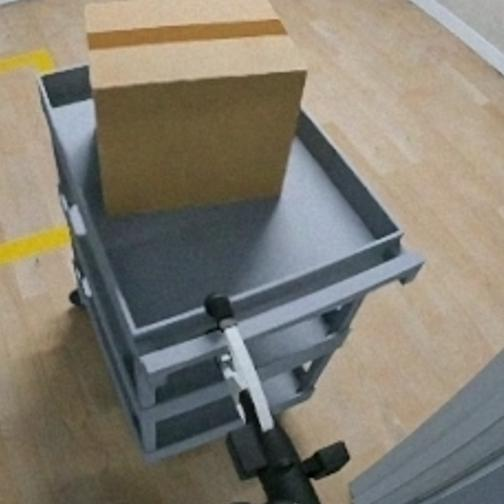

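Scene clock: 2733.93 s.
move: r2 moving
r1.base_odometry: x=-2.157 y=-0.567 heading=-2.393
r1.turned_by_wheels: +0.000
r1.turned_by_imu: +0.000
r1.base_tilt: forward=-1.6 right=+1.3
r1.lidar_m: 4.79 2.61 1.96 1.83 1.39 0.25 0.43 0.88 1.50 2.83 3.01 4.19
r1.base_status: not commanded
r1.joint_positions: lift_m=+0.124 arm_m=+0.000 wrist_yaw_rad=+3.196 wrist_pitch_rad=+0.002 wrist_roll_rad=+0.000 gripper_m=+0.056
r1.joint_status: not commanded
r1.measured_speeds: translate_m=+0.000 strafe_m=+0.000 rotate_rad=+0.000 lift_m=+0.000 arm_m=+0.000 wrist_yaw_rad=+0.000 wrist_pitch_rad=+0.000 wrist_roll_rad=+0.000
r1.motor_effort: lift_m=+19(19) arm_m=-4(4) wheel_0=+0(1) wheel_1=+0(0) wheel_2=+0(0)
r1.servo_current: wrist_yaw_rad=59(65) wrist_pitch_rad=52(52) wrist_roll_rad=46(52) gripper_m=33(46)
r1.contact_limits: strafe_m 0.5
r1.hand_pose: x=-0.1218 y=+0.0717 z=+0.3019 quat_wxyz=(-0.027, -0.001, +0.000, +1.000) (m; r1's base frame)
r1.wrist_depth_mm: - 135 266 525 300 220 - / - 135 142 480 306 223 - / - 134 177 484 307 224 - / 111 135 217 549 310 224 - / 228 991 1983 492 314 224 - / 904 1008 197 449 198 223 - / - 809 759 167 294 225 809
r2.base_odometry: x=-4.292 y=-1.148 heading=+2.917
r2.turned_by_wheels: +0.000
r2.turned_by_imu: +0.001
r2.base_tilt: forward=-0.7 right=+0.1
r2.lidar_m: 0.38 0.45 2.96 0.31 0.35 2.44 3.66 1.08 0.85 0.53 0.46 0.48
r2.base_status: not commanded
r2.joint_positions: lift_m=+0.681 arm_m=+0.000 wrist_yaw_rad=+0.347 wrist_pitch_rad=+0.002 wrist_roll_rad=+1.569 gripper_m=+0.051
r2.joint_status: gripper_m moving
r2.measured_speeds: translate_m=+0.000 strafe_m=+0.000 rotate_rad=+0.000 lift_m=+0.000 arm_m=+0.000 wrist_yaw_rad=+0.000 wrist_pitch_rad=+0.004 wrist_roll_rad=+0.000
r2.motor_effort: lift_m=+16(17) arm_m=+3(4) wheel_0=-8(9) wheel_1=+4(4) wheel_2=-1(1)
r2.servo_current: wrist_yaw_rad=46(65) wrist_pitch_rad=39(52) wrist_roll_rad=46(59) gripper_m=143(143)
r2.hand_pose: x=+0.4718 y=+0.0158 z=+0.8589 quat_wxyz=(+0.697, +0.696, +0.122, +0.122) (m; r2's base frame)
r2.wrist_depth_mm: - - - 192 255 - - / - - 462 190 253 - - / - 473 466 190 250 - - / - 484 480 187 249 - - / - - 492 186 246 - - / - - 192 185 191 750 500 / - - - 112 243 1756 1205
pictures: none
No camera images: "cameras" was empty.

Scene clock: 2735.17 s.
earlier move: r2 done
r1.base_odometry: x=-2.157 y=-0.567 heading=-2.393
r1.turned_by_wheels: +0.000
r1.turned_by_imu: +0.000
r1.base_tilt: forward=-1.6 right=+1.3
r1.lidar_m: 4.78 2.57 1.94 1.87 1.37 0.25 0.43 0.89 1.50 2.87 3.02 4.17
r1.base_status: not commanded
r1.joint_positions: lift_m=+0.124 arm_m=+0.000 wrist_yaw_rad=+3.196 wrist_pitch_rad=+0.002 wrist_roll_rad=+0.000 gripper_m=+0.056
r1.joint_status: not commanded
r1.measured_speeds: translate_m=+0.000 strafe_m=+0.000 rotate_rad=+0.000 lift_m=+0.000 arm_m=+0.000 wrist_yaw_rad=+0.000 wrist_pitch_rad=+0.000 wrist_roll_rad=+0.000
r1.motor_effort: lift_m=+19(19) arm_m=-4(4) wheel_0=+0(1) wheel_1=+0(0) wheel_2=+0(0)
r1.servo_current: wrist_yaw_rad=52(65) wrist_pitch_rad=33(52) wrist_roll_rad=65(65) gripper_m=46(46)
r1.contact_limits: strafe_m 0.5
r1.hand_pose: x=-0.1218 y=+0.0717 z=+0.3019 quat_wxyz=(-0.027, -0.001, +0.000, +1.000) (m; r1's base frame)
r1.wrist_depth_mm: - 135 266 525 300 221 - / - 135 142 480 306 223 - / - 134 177 484 310 224 - / 111 135 217 544 310 224 - / 228 976 1983 496 314 224 - / 904 1025 197 449 199 223 - / - 809 759 167 294 225 809
r2.base_odometry: x=-4.292 y=-1.148 heading=+2.918
r2.turned_by_wheels: +0.000
r2.turned_by_imu: +0.000
r2.base_tilt: forward=-0.7 right=+0.1
r2.lidar_m: 0.35 0.40 2.95 0.32 0.36 2.45 3.67 1.12 0.84 0.51 0.46 0.47
r2.base_status: not commanded
r2.joint_positions: lift_m=+0.681 arm_m=+0.000 wrist_yaw_rad=+0.355 wrist_pitch_rad=+0.002 wrist_roll_rad=+1.569 gripper_m=-0.036
r2.joint_status: all done
r2.measured_speeds: translate_m=+0.000 strafe_m=+0.000 rotate_rad=+0.000 lift_m=+0.000 arm_m=+0.000 wrist_yaw_rad=+0.000 wrist_pitch_rad=+0.000 wrist_roll_rad=+0.000
r2.motor_effort: lift_m=+16(17) arm_m=+2(4) wheel_0=-4(9) wheel_1=+2(4) wheel_2=-1(1)
r2.servo_current: wrist_yaw_rad=39(72) wrist_pitch_rad=39(52) wrist_roll_rad=46(59) gripper_m=156(319)
r2.hand_pose: x=+0.4717 y=+0.0184 z=+0.8588 quat_wxyz=(+0.697, +0.695, +0.125, +0.125) (m; r2's base frame)
r2.wrist_depth_mm: - - - 174 235 - - / - 452 439 174 234 - - / - 462 455 174 233 - - / - - 469 173 232 - - / - - 484 172 233 - - / - - 182 172 180 1618 496 / - - - 112 231 1863 1229
wait: 1.23 of 4 s (r2 has come to rest)
pictures: none
No camera images: "cameras" was empty.

Emit:
move(r2={"base": {"translate_m": 0.22, "strafe_m": 0.012}, "pace": "slow", "contact_limits": {"translate_m": 0.6}}, blocking=false, cameras=[])

Emit:
wait(seconds=5, cameras=[])

Scene clock: 2763.93 s.
move: r2 moving
r1.base_odometry: x=-2.157 y=-0.567 heading=-2.393
r1.turned_by_wheels: +0.000
r1.turned_by_imu: +0.000
r1.base_tilt: forward=-1.6 right=+1.2
r1.lidar_m: 4.77 2.57 1.92 1.85 1.38 0.25 0.43 0.89 1.50 2.85 3.00 4.18
r1.base_status: not commanded
r1.joint_positions: lift_m=+0.124 arm_m=+0.000 wrist_yaw_rad=+3.196 wrist_pitch_rad=+0.002 wrist_roll_rad=+0.000 gripper_m=+0.056
r1.joint_status: not commanded
r1.measured_speeds: translate_m=+0.000 strafe_m=+0.000 rotate_rad=+0.000 lift_m=+0.000 arm_m=+0.000 wrist_yaw_rad=+0.000 wrist_pitch_rad=+0.000 wrist_roll_rad=+0.000
r1.motor_effort: lift_m=+19(19) arm_m=-4(4) wheel_0=-1(1) wheel_1=+0(0) wheel_2=+0(0)
r1.servo_current: wrist_yaw_rad=52(59) wrist_pitch_rad=46(46) wrist_roll_rad=59(65) gripper_m=39(46)
r1.contact_limits: strafe_m 0.5
r1.hand_pose: x=-0.1218 y=+0.0717 z=+0.3019 quat_wxyz=(-0.027, -0.001, +0.000, +1.000) (m; r1's base frame)
r1.wrist_depth_mm: - 135 266 525 301 221 - / - 135 142 480 304 223 - / - 134 177 484 309 223 - / 111 136 217 549 310 224 - / 227 991 1983 492 312 224 - / 904 1025 197 449 198 223 - / - 820 759 167 294 225 809
r2.base_odometry: x=-4.304 y=-1.146 heading=+2.918
r2.turned_by_wheels: +0.000
r2.turned_by_imu: +0.001
r2.base_tilt: forward=-0.7 right=+0.1
r2.lidar_m: 0.37 0.40 2.94 0.33 0.35 2.42 3.67 1.09 0.83 0.51 0.47 0.47
r2.base_status: translate_m moving; strafe_m moving
r2.joint_positions: lift_m=+0.681 arm_m=+0.000 wrist_yaw_rad=+0.355 wrist_pitch_rad=+0.001 wrist_roll_rad=+1.569 gripper_m=-0.037
r2.joint_status: not commanded
r2.measured_speeds: translate_m=+0.048 strafe_m=+0.003 rotate_rad=-0.002 lift_m=+0.000 arm_m=-0.005 wrist_yaw_rad=-0.005 wrist_pitch_rad=-0.013 wrist_roll_rad=+0.000
r2.motor_effort: lift_m=+16(17) arm_m=+1(4) wheel_0=+4(9) wheel_1=+8(8) wheel_2=-11(11)
r2.servo_current: wrist_yaw_rad=46(52) wrist_pitch_rad=39(46) wrist_roll_rad=59(59) gripper_m=117(156)
r2.contact_limits: translate_m 0.6
r2.hand_pose: x=+0.4715 y=+0.0184 z=+0.8590 quat_wxyz=(+0.697, +0.695, +0.125, +0.125) (m; r2's base frame)
r2.wrist_depth_mm: - - - 170 229 1983 - / - 442 436 170 229 - - / - 459 455 169 228 - - / - - 469 167 228 - - / - - 480 167 227 - - / - - 185 167 180 1576 517 / - - - 112 225 1661 1229
pictures: none
No camera images: "cameras" was empty.

Scene clock: 2766.93 s.
earlier move: r2 done
r1.base_odometry: x=-2.157 y=-0.567 heading=-2.393
r1.turned_by_wheels: +0.000
r1.turned_by_imu: +0.000
r1.base_tilt: forward=-1.6 right=+1.3
r1.lidar_m: 4.77 2.57 1.92 1.86 1.40 0.25 0.40 1.03 1.47 2.85 2.99 4.16
r1.base_status: not commanded
r1.joint_positions: lift_m=+0.124 arm_m=+0.000 wrist_yaw_rad=+3.196 wrist_pitch_rad=+0.002 wrist_roll_rad=+0.000 gripper_m=+0.056
r1.joint_status: not commanded
r1.measured_speeds: translate_m=+0.000 strafe_m=+0.000 rotate_rad=+0.000 lift_m=+0.000 arm_m=+0.000 wrist_yaw_rad=+0.000 wrist_pitch_rad=+0.000 wrist_roll_rad=+0.000
r1.motor_effort: lift_m=+19(19) arm_m=-4(4) wheel_0=+0(1) wheel_1=+0(0) wheel_2=+0(0)
r1.servo_current: wrist_yaw_rad=59(65) wrist_pitch_rad=39(52) wrist_roll_rad=39(72) gripper_m=46(46)
r1.contact_limits: strafe_m 0.5
r1.hand_pose: x=-0.1218 y=+0.0717 z=+0.3019 quat_wxyz=(-0.027, -0.001, +0.000, +1.000) (m; r1's base frame)
r1.wrist_depth_mm: - 135 1983 525 300 221 - / - 135 142 477 307 223 - / - 134 177 484 309 224 - / 111 136 217 492 310 224 - / 137 1098 1983 492 312 224 - / 1229 1118 195 449 199 223 - / - 809 759 167 294 225 798
r2.base_odometry: x=-4.509 y=-1.111 heading=+2.918
r2.turned_by_wheels: +0.000
r2.turned_by_imu: +0.004
r2.base_tilt: forward=-0.7 right=+0.1
r2.lidar_m: 0.40 0.36 2.94 2.36 0.40 2.76 3.72 1.01 0.62 0.43 0.42 0.43
r2.base_status: done
r2.joint_positions: lift_m=+0.681 arm_m=+0.000 wrist_yaw_rad=+0.356 wrist_pitch_rad=+0.000 wrist_roll_rad=+1.569 gripper_m=-0.037
r2.joint_status: not commanded
r2.measured_speeds: translate_m=+0.000 strafe_m=+0.000 rotate_rad=+0.000 lift_m=+0.000 arm_m=+0.000 wrist_yaw_rad=+0.000 wrist_pitch_rad=+0.000 wrist_roll_rad=+0.000
r2.motor_effort: lift_m=+16(17) arm_m=+6(7) wheel_0=+8(11) wheel_1=+5(11) wheel_2=-6(19)
r2.servo_current: wrist_yaw_rad=52(59) wrist_pitch_rad=46(46) wrist_roll_rad=65(65) gripper_m=98(156)
r2.contact_limits: translate_m 0.6
r2.hand_pose: x=+0.4715 y=+0.0186 z=+0.8592 quat_wxyz=(+0.697, +0.695, +0.125, +0.125) (m; r2's base frame)
r2.wrist_depth_mm: - 399 394 144 200 - - / - 424 415 148 205 - - / - 449 439 152 211 - - / - - 466 156 216 - - / - - 508 160 223 1708 530 / - - 182 166 181 1618 1281 / - - - 112 236 260 1118
wait: 3.00 of 5 s (r2 has come to rest)
pictures: none
No camera images: "cameras" was empty.

Emit:
wait(seconds=0, cameras=["r2_head_left_camera"])

Emit:
zoom_image(camera="r2_head_left_camera", region=[140, 270, 340, 470])

Scene clock: 2777.20 s.
r1.base_odometry: x=-2.157 y=-0.567 heading=-2.393
r1.turned_by_wheels: +0.000
r1.turned_by_imu: +0.000
r1.base_tilt: forward=-1.6 right=+1.3
r1.lidar_m: 4.75 2.57 1.93 1.86 1.39 0.25 0.41 1.03 1.50 2.87 3.03 4.23
r1.base_status: not commanded
r1.joint_positions: lift_m=+0.124 arm_m=+0.000 wrist_yaw_rad=+3.196 wrist_pitch_rad=+0.002 wrist_roll_rad=+0.000 gripper_m=+0.056
r1.joint_status: not commanded
r1.measured_speeds: translate_m=+0.000 strafe_m=+0.000 rotate_rad=+0.000 lift_m=+0.000 arm_m=+0.000 wrist_yaw_rad=+0.000 wrist_pitch_rad=+0.000 wrist_roll_rad=+0.000
r1.motor_effort: lift_m=+19(19) arm_m=-4(4) wheel_0=+0(1) wheel_1=+0(0) wheel_2=+0(0)
r1.servo_current: wrist_yaw_rad=52(65) wrist_pitch_rad=39(52) wrist_roll_rad=39(72) gripper_m=39(46)
r1.contact_limits: strafe_m 0.5
r1.hand_pose: x=-0.1218 y=+0.0717 z=+0.3019 quat_wxyz=(-0.027, -0.001, +0.000, +1.000) (m; r1's base frame)
r1.wrist_depth_mm: - 135 1983 525 300 221 - / - 135 142 484 307 224 - / - 134 177 488 309 224 - / 111 136 216 488 310 224 - / 137 1118 1983 496 312 224 - / 1255 1118 195 449 199 223 - / - 809 759 167 294 224 809
r2.base_odometry: x=-4.509 y=-1.111 heading=+2.918
r2.turned_by_wheels: +0.000
r2.turned_by_imu: +0.000
r2.base_tilt: forward=-0.7 right=+0.1
r2.lidar_m: 0.39 0.40 3.00 2.37 0.41 2.77 3.71 1.03 0.63 0.42 0.41 0.44
r2.base_status: done
r2.joint_positions: lift_m=+0.681 arm_m=+0.000 wrist_yaw_rad=+0.356 wrist_pitch_rad=+0.000 wrist_roll_rad=+1.569 gripper_m=-0.037
r2.joint_status: not commanded
r2.measured_speeds: translate_m=+0.000 strafe_m=+0.000 rotate_rad=+0.000 lift_m=+0.000 arm_m=+0.000 wrist_yaw_rad=+0.000 wrist_pitch_rad=+0.000 wrist_roll_rad=+0.000
r2.motor_effort: lift_m=+17(17) arm_m=+6(7) wheel_0=+8(11) wheel_1=+5(11) wheel_2=-6(19)
r2.servo_current: wrist_yaw_rad=26(59) wrist_pitch_rad=39(46) wrist_roll_rad=52(65) gripper_m=91(156)
r2.contact_limits: translate_m 0.6
r2.hand_pose: x=+0.4715 y=+0.0186 z=+0.8592 quat_wxyz=(+0.697, +0.695, +0.125, +0.125) (m; r2's base frame)
r2.wrist_depth_mm: - 394 394 144 199 - - / - 421 418 148 205 - - / - 455 439 153 211 - - / - - 473 156 216 - - / - - 508 161 223 1808 530 / - - 182 165 181 1661 1255 / - - - 112 236 260 1138
pictures: r2_head_left_camera
Images, in order (width x height): r2_head_left_camera 420x672.

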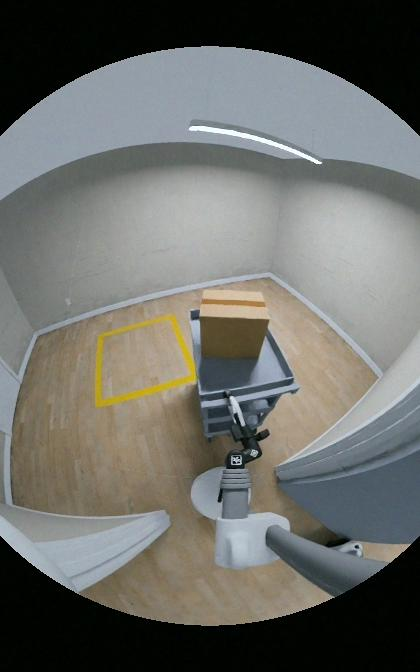

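Scaled by 2.520 from the camera's 420x672 image, which has a finer 600x960 frame.

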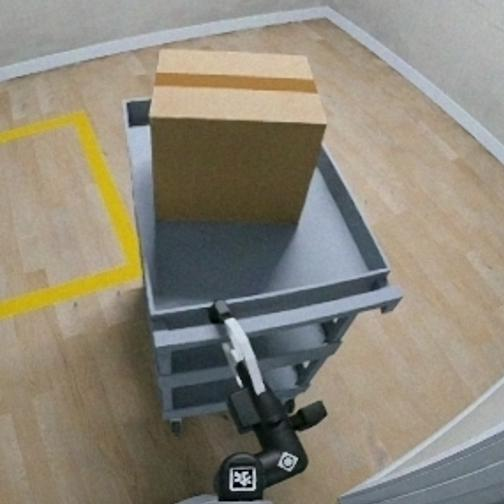

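Emit:
move(r2={"base": {"translate_m": 0.29, "strafe_m": 0.083}, "pace": "slow", "contact_limits": {"translate_m": 0.6}}, blocking=false, cameras=[])

Emit:
wait(seconds=6, cameras=["r2_head_left_camera"])

Emit:
zoom_image(camera="r2_head_left_camera", region=[140, 270, 340, 470])

Scene clock: 2893.37 s.
move: r2 moving
r1.base_odometry: x=-2.157 y=-0.567 heading=-2.393
r1.turned_by_wheels: +0.000
r1.turned_by_imu: +0.000
r1.base_tilt: forward=-1.6 right=+1.3
r1.lidar_m: 4.79 2.57 1.93 1.86 1.40 0.26 0.38 1.02 1.53 2.84 2.99 4.15
r1.base_status: not commanded
r1.joint_positions: lift_m=+0.124 arm_m=+0.000 wrist_yaw_rad=+3.196 wrist_pitch_rad=+0.002 wrist_roll_rad=+0.000 gripper_m=+0.056
r1.joint_status: not commanded
r1.measured_speeds: translate_m=+0.000 strafe_m=+0.000 rotate_rad=+0.000 lift_m=+0.000 arm_m=+0.000 wrist_yaw_rad=+0.000 wrist_pitch_rad=+0.000 wrist_roll_rad=+0.000
r1.motor_effort: lift_m=+19(19) arm_m=-4(4) wheel_0=+0(1) wheel_1=+0(0) wheel_2=+0(0)
r1.servo_current: wrist_yaw_rad=52(59) wrist_pitch_rad=39(46) wrist_roll_rad=46(59) gripper_m=39(46)
r1.contact_limits: strafe_m 0.5
r1.hand_pose: x=-0.1218 y=+0.0717 z=+0.3019 quat_wxyz=(-0.027, -0.001, +0.000, +1.000) (m; r1's base frame)
r1.wrist_depth_mm: - 135 - 530 301 222 - / - 135 142 480 307 223 - / - 134 177 484 309 224 - / 111 136 217 549 310 223 - / 137 1118 1756 496 312 224 - / 1229 1098 194 449 199 223 - / - 809 759 167 294 225 798
r2.base_odometry: x=-4.522 y=-1.111 heading=+2.919
r2.turned_by_wheels: +0.001
r2.turned_by_imu: +0.001
r2.base_tilt: forward=-0.7 right=+0.0
r2.lidar_m: 0.40 0.39 2.93 2.40 0.39 2.77 3.72 1.03 0.59 0.42 0.42 0.44
r2.base_status: translate_m moving; strafe_m moving
r2.joint_positions: lift_m=+0.681 arm_m=+0.000 wrist_yaw_rad=+0.356 wrist_pitch_rad=+0.000 wrist_roll_rad=+1.569 gripper_m=-0.037
r2.joint_status: not commanded
r2.measured_speeds: translate_m=+0.049 strafe_m=+0.014 rotate_rad=-0.001 lift_m=+0.000 arm_m=+0.000 wrist_yaw_rad=+0.000 wrist_pitch_rad=+0.000 wrist_roll_rad=+0.000
r2.motor_effort: lift_m=+17(17) arm_m=+6(7) wheel_0=+8(13) wheel_1=+10(10) wheel_2=-10(12)
r2.servo_current: wrist_yaw_rad=39(52) wrist_pitch_rad=39(46) wrist_roll_rad=46(59) gripper_m=98(104)
r2.contact_limits: translate_m 0.6
r2.hand_pose: x=+0.4715 y=+0.0186 z=+0.8592 quat_wxyz=(+0.697, +0.695, +0.125, +0.125) (m; r2's base frame)
r2.wrist_depth_mm: - 399 394 143 198 - - / - 424 418 147 204 - - / - 452 442 151 209 - - / - - 473 156 216 - - / - - 508 160 222 1756 525 / - - 183 165 181 1661 1281 / - - - 112 237 259 1138
pictures: none
No camera images: "cameras" was empty.

Scene clock: 2897.13 s.
earlier move: r2 done
r1.base_odometry: x=-2.157 y=-0.567 heading=-2.393
r1.turned_by_wheels: +0.000
r1.turned_by_imu: +0.000
r1.base_tilt: forward=-1.6 right=+1.3
r1.lidar_m: 4.77 2.56 1.94 1.86 1.41 0.25 0.41 1.30 1.51 2.85 3.02 4.21
r1.base_status: not commanded
r1.joint_positions: lift_m=+0.124 arm_m=+0.000 wrist_yaw_rad=+3.196 wrist_pitch_rad=+0.002 wrist_roll_rad=+0.000 gripper_m=+0.056
r1.joint_status: not commanded
r1.measured_speeds: translate_m=+0.000 strafe_m=+0.000 rotate_rad=+0.000 lift_m=+0.000 arm_m=+0.000 wrist_yaw_rad=+0.000 wrist_pitch_rad=+0.000 wrist_roll_rad=+0.000
r1.motor_effort: lift_m=+19(19) arm_m=-4(4) wheel_0=+0(1) wheel_1=+0(0) wheel_2=+0(0)
r1.servo_current: wrist_yaw_rad=39(65) wrist_pitch_rad=39(52) wrist_roll_rad=39(72) gripper_m=39(52)
r1.contact_limits: strafe_m 0.5
r1.hand_pose: x=-0.1218 y=+0.0717 z=+0.3019 quat_wxyz=(-0.027, -0.001, +0.000, +1.000) (m; r1's base frame)
r1.wrist_depth_mm: - 135 - 525 301 221 - / - 135 142 480 306 224 - / - 134 177 484 307 223 - / 111 135 217 549 309 224 - / 137 1756 1430 492 314 224 - / 1229 1205 197 449 199 223 - / - 809 759 167 294 225 809
r2.base_odometry: x=-4.810 y=-1.127 heading=+2.918
r2.turned_by_wheels: -0.001
r2.turned_by_imu: -0.001
r2.base_tilt: forward=-0.7 right=+0.1
r2.lidar_m: 0.40 0.42 2.68 2.43 0.87 0.55 - 1.28 0.52 0.50 1.92 0.40
r2.base_status: done
r2.joint_positions: lift_m=+0.681 arm_m=+0.000 wrist_yaw_rad=+0.351 wrist_pitch_rad=+0.000 wrist_roll_rad=+1.569 gripper_m=-0.037
r2.joint_status: not commanded
r2.measured_speeds: translate_m=+0.000 strafe_m=+0.000 rotate_rad=+0.000 lift_m=+0.000 arm_m=+0.000 wrist_yaw_rad=+0.000 wrist_pitch_rad=+0.000 wrist_roll_rad=+0.000
r2.motor_effort: lift_m=+17(17) arm_m=+6(7) wheel_0=+0(13) wheel_1=+5(11) wheel_2=-9(13)
r2.servo_current: wrist_yaw_rad=46(59) wrist_pitch_rad=46(46) wrist_roll_rad=46(59) gripper_m=98(104)
r2.contact_limits: translate_m 0.6
r2.hand_pose: x=+0.4716 y=+0.0170 z=+0.8592 quat_wxyz=(+0.697, +0.696, +0.123, +0.123) (m; r2's base frame)
r2.wrist_depth_mm: - 373 366 - 164 166 - / - 407 402 119 178 175 - / - 466 445 124 187 - - / - - - 137 202 1576 530 / - - - 146 217 1756 1205 / - - 182 159 183 1618 1281 / - - - 112 256 270 270
wait: 3.77 of 6 s (r2 has come to rest)
pictures: r2_head_left_camera
Images, in order (width x height): r2_head_left_camera 420x672.

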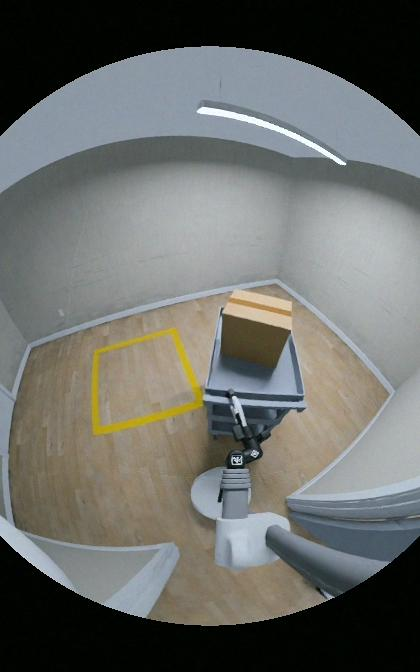

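Scaled by 2.520 from the camera's 420x672 image, which has a finer 600x960 frame.

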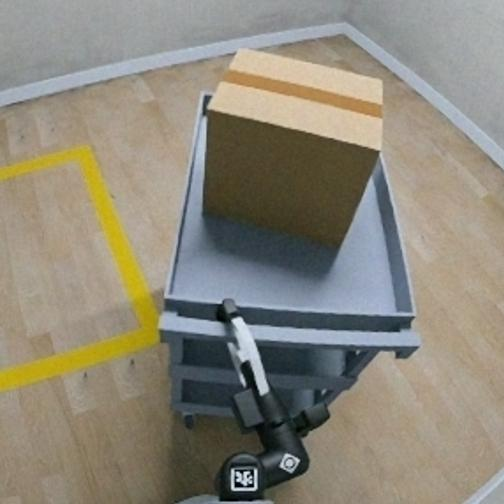

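Emit:
move(r2={"base": {"translate_m": -0.111, "strafe_m": 0.279}, "pace": "slow", "contact_limits": {"strafe_m": 0.6}}, blocking=false, cameras=[])

Emit:
wait(seconds=6, cameras=["r2_head_left_camera"])

Scene clock: 2919.23 s.
move: r2 moving
r1.base_odometry: x=-2.157 y=-0.567 heading=-2.393
r1.turned_by_wheels: +0.000
r1.turned_by_imu: +0.000
r1.base_tilt: forward=-1.6 right=+1.3
r1.lidar_m: 4.78 2.58 1.90 1.86 1.41 0.25 0.40 1.31 1.53 2.83 2.99 4.19
r1.base_status: not commanded
r1.joint_positions: lift_m=+0.124 arm_m=+0.000 wrist_yaw_rad=+3.196 wrist_pitch_rad=+0.002 wrist_roll_rad=+0.000 gripper_m=+0.056
r1.joint_status: not commanded
r1.measured_speeds: translate_m=+0.000 strafe_m=+0.000 rotate_rad=+0.000 lift_m=+0.000 arm_m=+0.000 wrist_yaw_rad=+0.000 wrist_pitch_rad=+0.000 wrist_roll_rad=+0.000
r1.motor_effort: lift_m=+19(19) arm_m=-4(4) wheel_0=+0(0) wheel_1=+0(0) wheel_2=+0(0)
r1.servo_current: wrist_yaw_rad=52(59) wrist_pitch_rad=46(52) wrist_roll_rad=39(59) gripper_m=33(46)
r1.contact_limits: strafe_m 0.5
r1.hand_pose: x=-0.1218 y=+0.0717 z=+0.3019 quat_wxyz=(-0.027, -0.001, +0.000, +1.000) (m; r1's base frame)
r1.wrist_depth_mm: - 135 - 525 301 220 - / - 135 142 480 307 223 - / - 134 177 484 309 223 - / 111 136 217 549 310 224 - / 137 1756 1430 496 312 224 - / 1229 1229 196 445 199 222 - / - 809 759 167 293 225 798
r2.base_odometry: x=-4.808 y=-1.140 heading=+2.917
r2.turned_by_wheels: +0.000
r2.turned_by_imu: +0.000
r2.base_tilt: forward=-0.7 right=+0.1
r2.lidar_m: 0.40 2.45 2.67 2.41 0.87 0.53 - 1.29 0.53 0.52 1.92 0.40
r2.base_status: translate_m moving; strafe_m moving
r2.joint_positions: lift_m=+0.681 arm_m=+0.000 wrist_yaw_rad=+0.348 wrist_pitch_rad=+0.000 wrist_roll_rad=+1.569 gripper_m=-0.037
r2.joint_status: not commanded
r2.measured_speeds: translate_m=-0.017 strafe_m=+0.045 rotate_rad=+0.000 lift_m=+0.000 arm_m=+0.000 wrist_yaw_rad=-0.004 wrist_pitch_rad=+0.000 wrist_roll_rad=+0.000
r2.motor_effort: lift_m=+17(17) arm_m=+6(7) wheel_0=-12(18) wheel_1=+3(8) wheel_2=+4(8)
r2.servo_current: wrist_yaw_rad=52(52) wrist_pitch_rad=46(46) wrist_roll_rad=52(59) gripper_m=98(98)
r2.contact_limits: strafe_m 0.6
r2.hand_pose: x=+0.4717 y=+0.0162 z=+0.8592 quat_wxyz=(+0.697, +0.696, +0.122, +0.122) (m; r2's base frame)
r2.wrist_depth_mm: - 375 370 113 168 169 - / - 418 410 121 179 178 - / - - 452 129 191 - - / - - - 141 205 1618 535 / - - - 150 222 1708 1205 / - - 183 163 182 1661 1182 / - - - 112 259 267 273
pictures: none
No camera images: "cameras" was empty.

Scene clock: 2923.00 s.
earlier move: r2 done
r1.base_odometry: x=-2.157 y=-0.567 heading=-2.393
r1.turned_by_wheels: +0.000
r1.turned_by_imu: +0.000
r1.base_tilt: forward=-1.6 right=+1.3
r1.lidar_m: 4.78 2.55 1.93 1.86 1.32 0.25 0.41 1.35 1.51 2.86 3.02 4.18
r1.base_status: not commanded
r1.joint_positions: lift_m=+0.124 arm_m=+0.000 wrist_yaw_rad=+3.196 wrist_pitch_rad=+0.002 wrist_roll_rad=+0.000 gripper_m=+0.056
r1.joint_status: not commanded
r1.measured_speeds: translate_m=+0.000 strafe_m=+0.000 rotate_rad=+0.000 lift_m=+0.000 arm_m=+0.000 wrist_yaw_rad=+0.000 wrist_pitch_rad=+0.000 wrist_roll_rad=+0.000
r1.motor_effort: lift_m=+19(19) arm_m=-4(4) wheel_0=+0(1) wheel_1=+0(0) wheel_2=+0(0)
r1.servo_current: wrist_yaw_rad=59(72) wrist_pitch_rad=39(52) wrist_roll_rad=52(65) gripper_m=33(52)
r1.contact_limits: strafe_m 0.5
r1.hand_pose: x=-0.1218 y=+0.0717 z=+0.3019 quat_wxyz=(-0.027, -0.001, +0.000, +1.000) (m; r1's base frame)
r1.wrist_depth_mm: - 135 - 525 301 221 - / - 135 142 477 306 223 - / - 134 177 480 309 224 - / 111 136 217 554 309 224 - / 137 1430 1983 496 312 224 - / 1229 1229 196 449 199 224 - / - 809 750 167 294 224 809
r2.base_odometry: x=-4.764 y=-1.424 heading=+2.918
r2.turned_by_wheels: +0.001
r2.turned_by_imu: -0.001
r2.base_tilt: forward=-0.7 right=+0.1
r2.lidar_m: 0.42 2.45 2.64 2.11 0.92 0.39 0.36 6.25 0.89 0.77 0.34 0.32
r2.base_status: done
r2.joint_positions: lift_m=+0.681 arm_m=+0.000 wrist_yaw_rad=+0.347 wrist_pitch_rad=+0.000 wrist_roll_rad=+1.569 gripper_m=-0.037
r2.joint_status: not commanded
r2.measured_speeds: translate_m=+0.000 strafe_m=+0.000 rotate_rad=+0.000 lift_m=+0.000 arm_m=+0.000 wrist_yaw_rad=+0.000 wrist_pitch_rad=+0.000 wrist_roll_rad=+0.000
r2.motor_effort: lift_m=+16(17) arm_m=+3(7) wheel_0=-6(19) wheel_1=+1(8) wheel_2=+7(10)
r2.servo_current: wrist_yaw_rad=52(72) wrist_pitch_rad=39(46) wrist_roll_rad=39(59) gripper_m=98(104)
r2.contact_limits: strafe_m 0.6
r2.hand_pose: x=+0.4718 y=+0.0158 z=+0.8592 quat_wxyz=(+0.697, +0.696, +0.122, +0.122) (m; r2's base frame)
r2.wrist_depth_mm: - 366 370 - - 124 - / - 436 427 - 138 134 512 / - - - - 163 163 469 / - - - - 186 1576 1205 / - - - 113 222 1499 1255 / - - 185 142 181 296 1118 / - - - 112 - 1708 1205
wait: 3.77 of 6 s (r2 has come to rest)
pictures: r2_head_left_camera
Images, in order (width x height): r2_head_left_camera 420x672.

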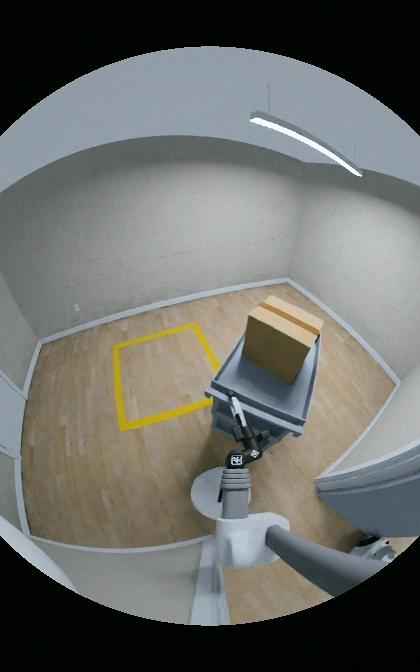

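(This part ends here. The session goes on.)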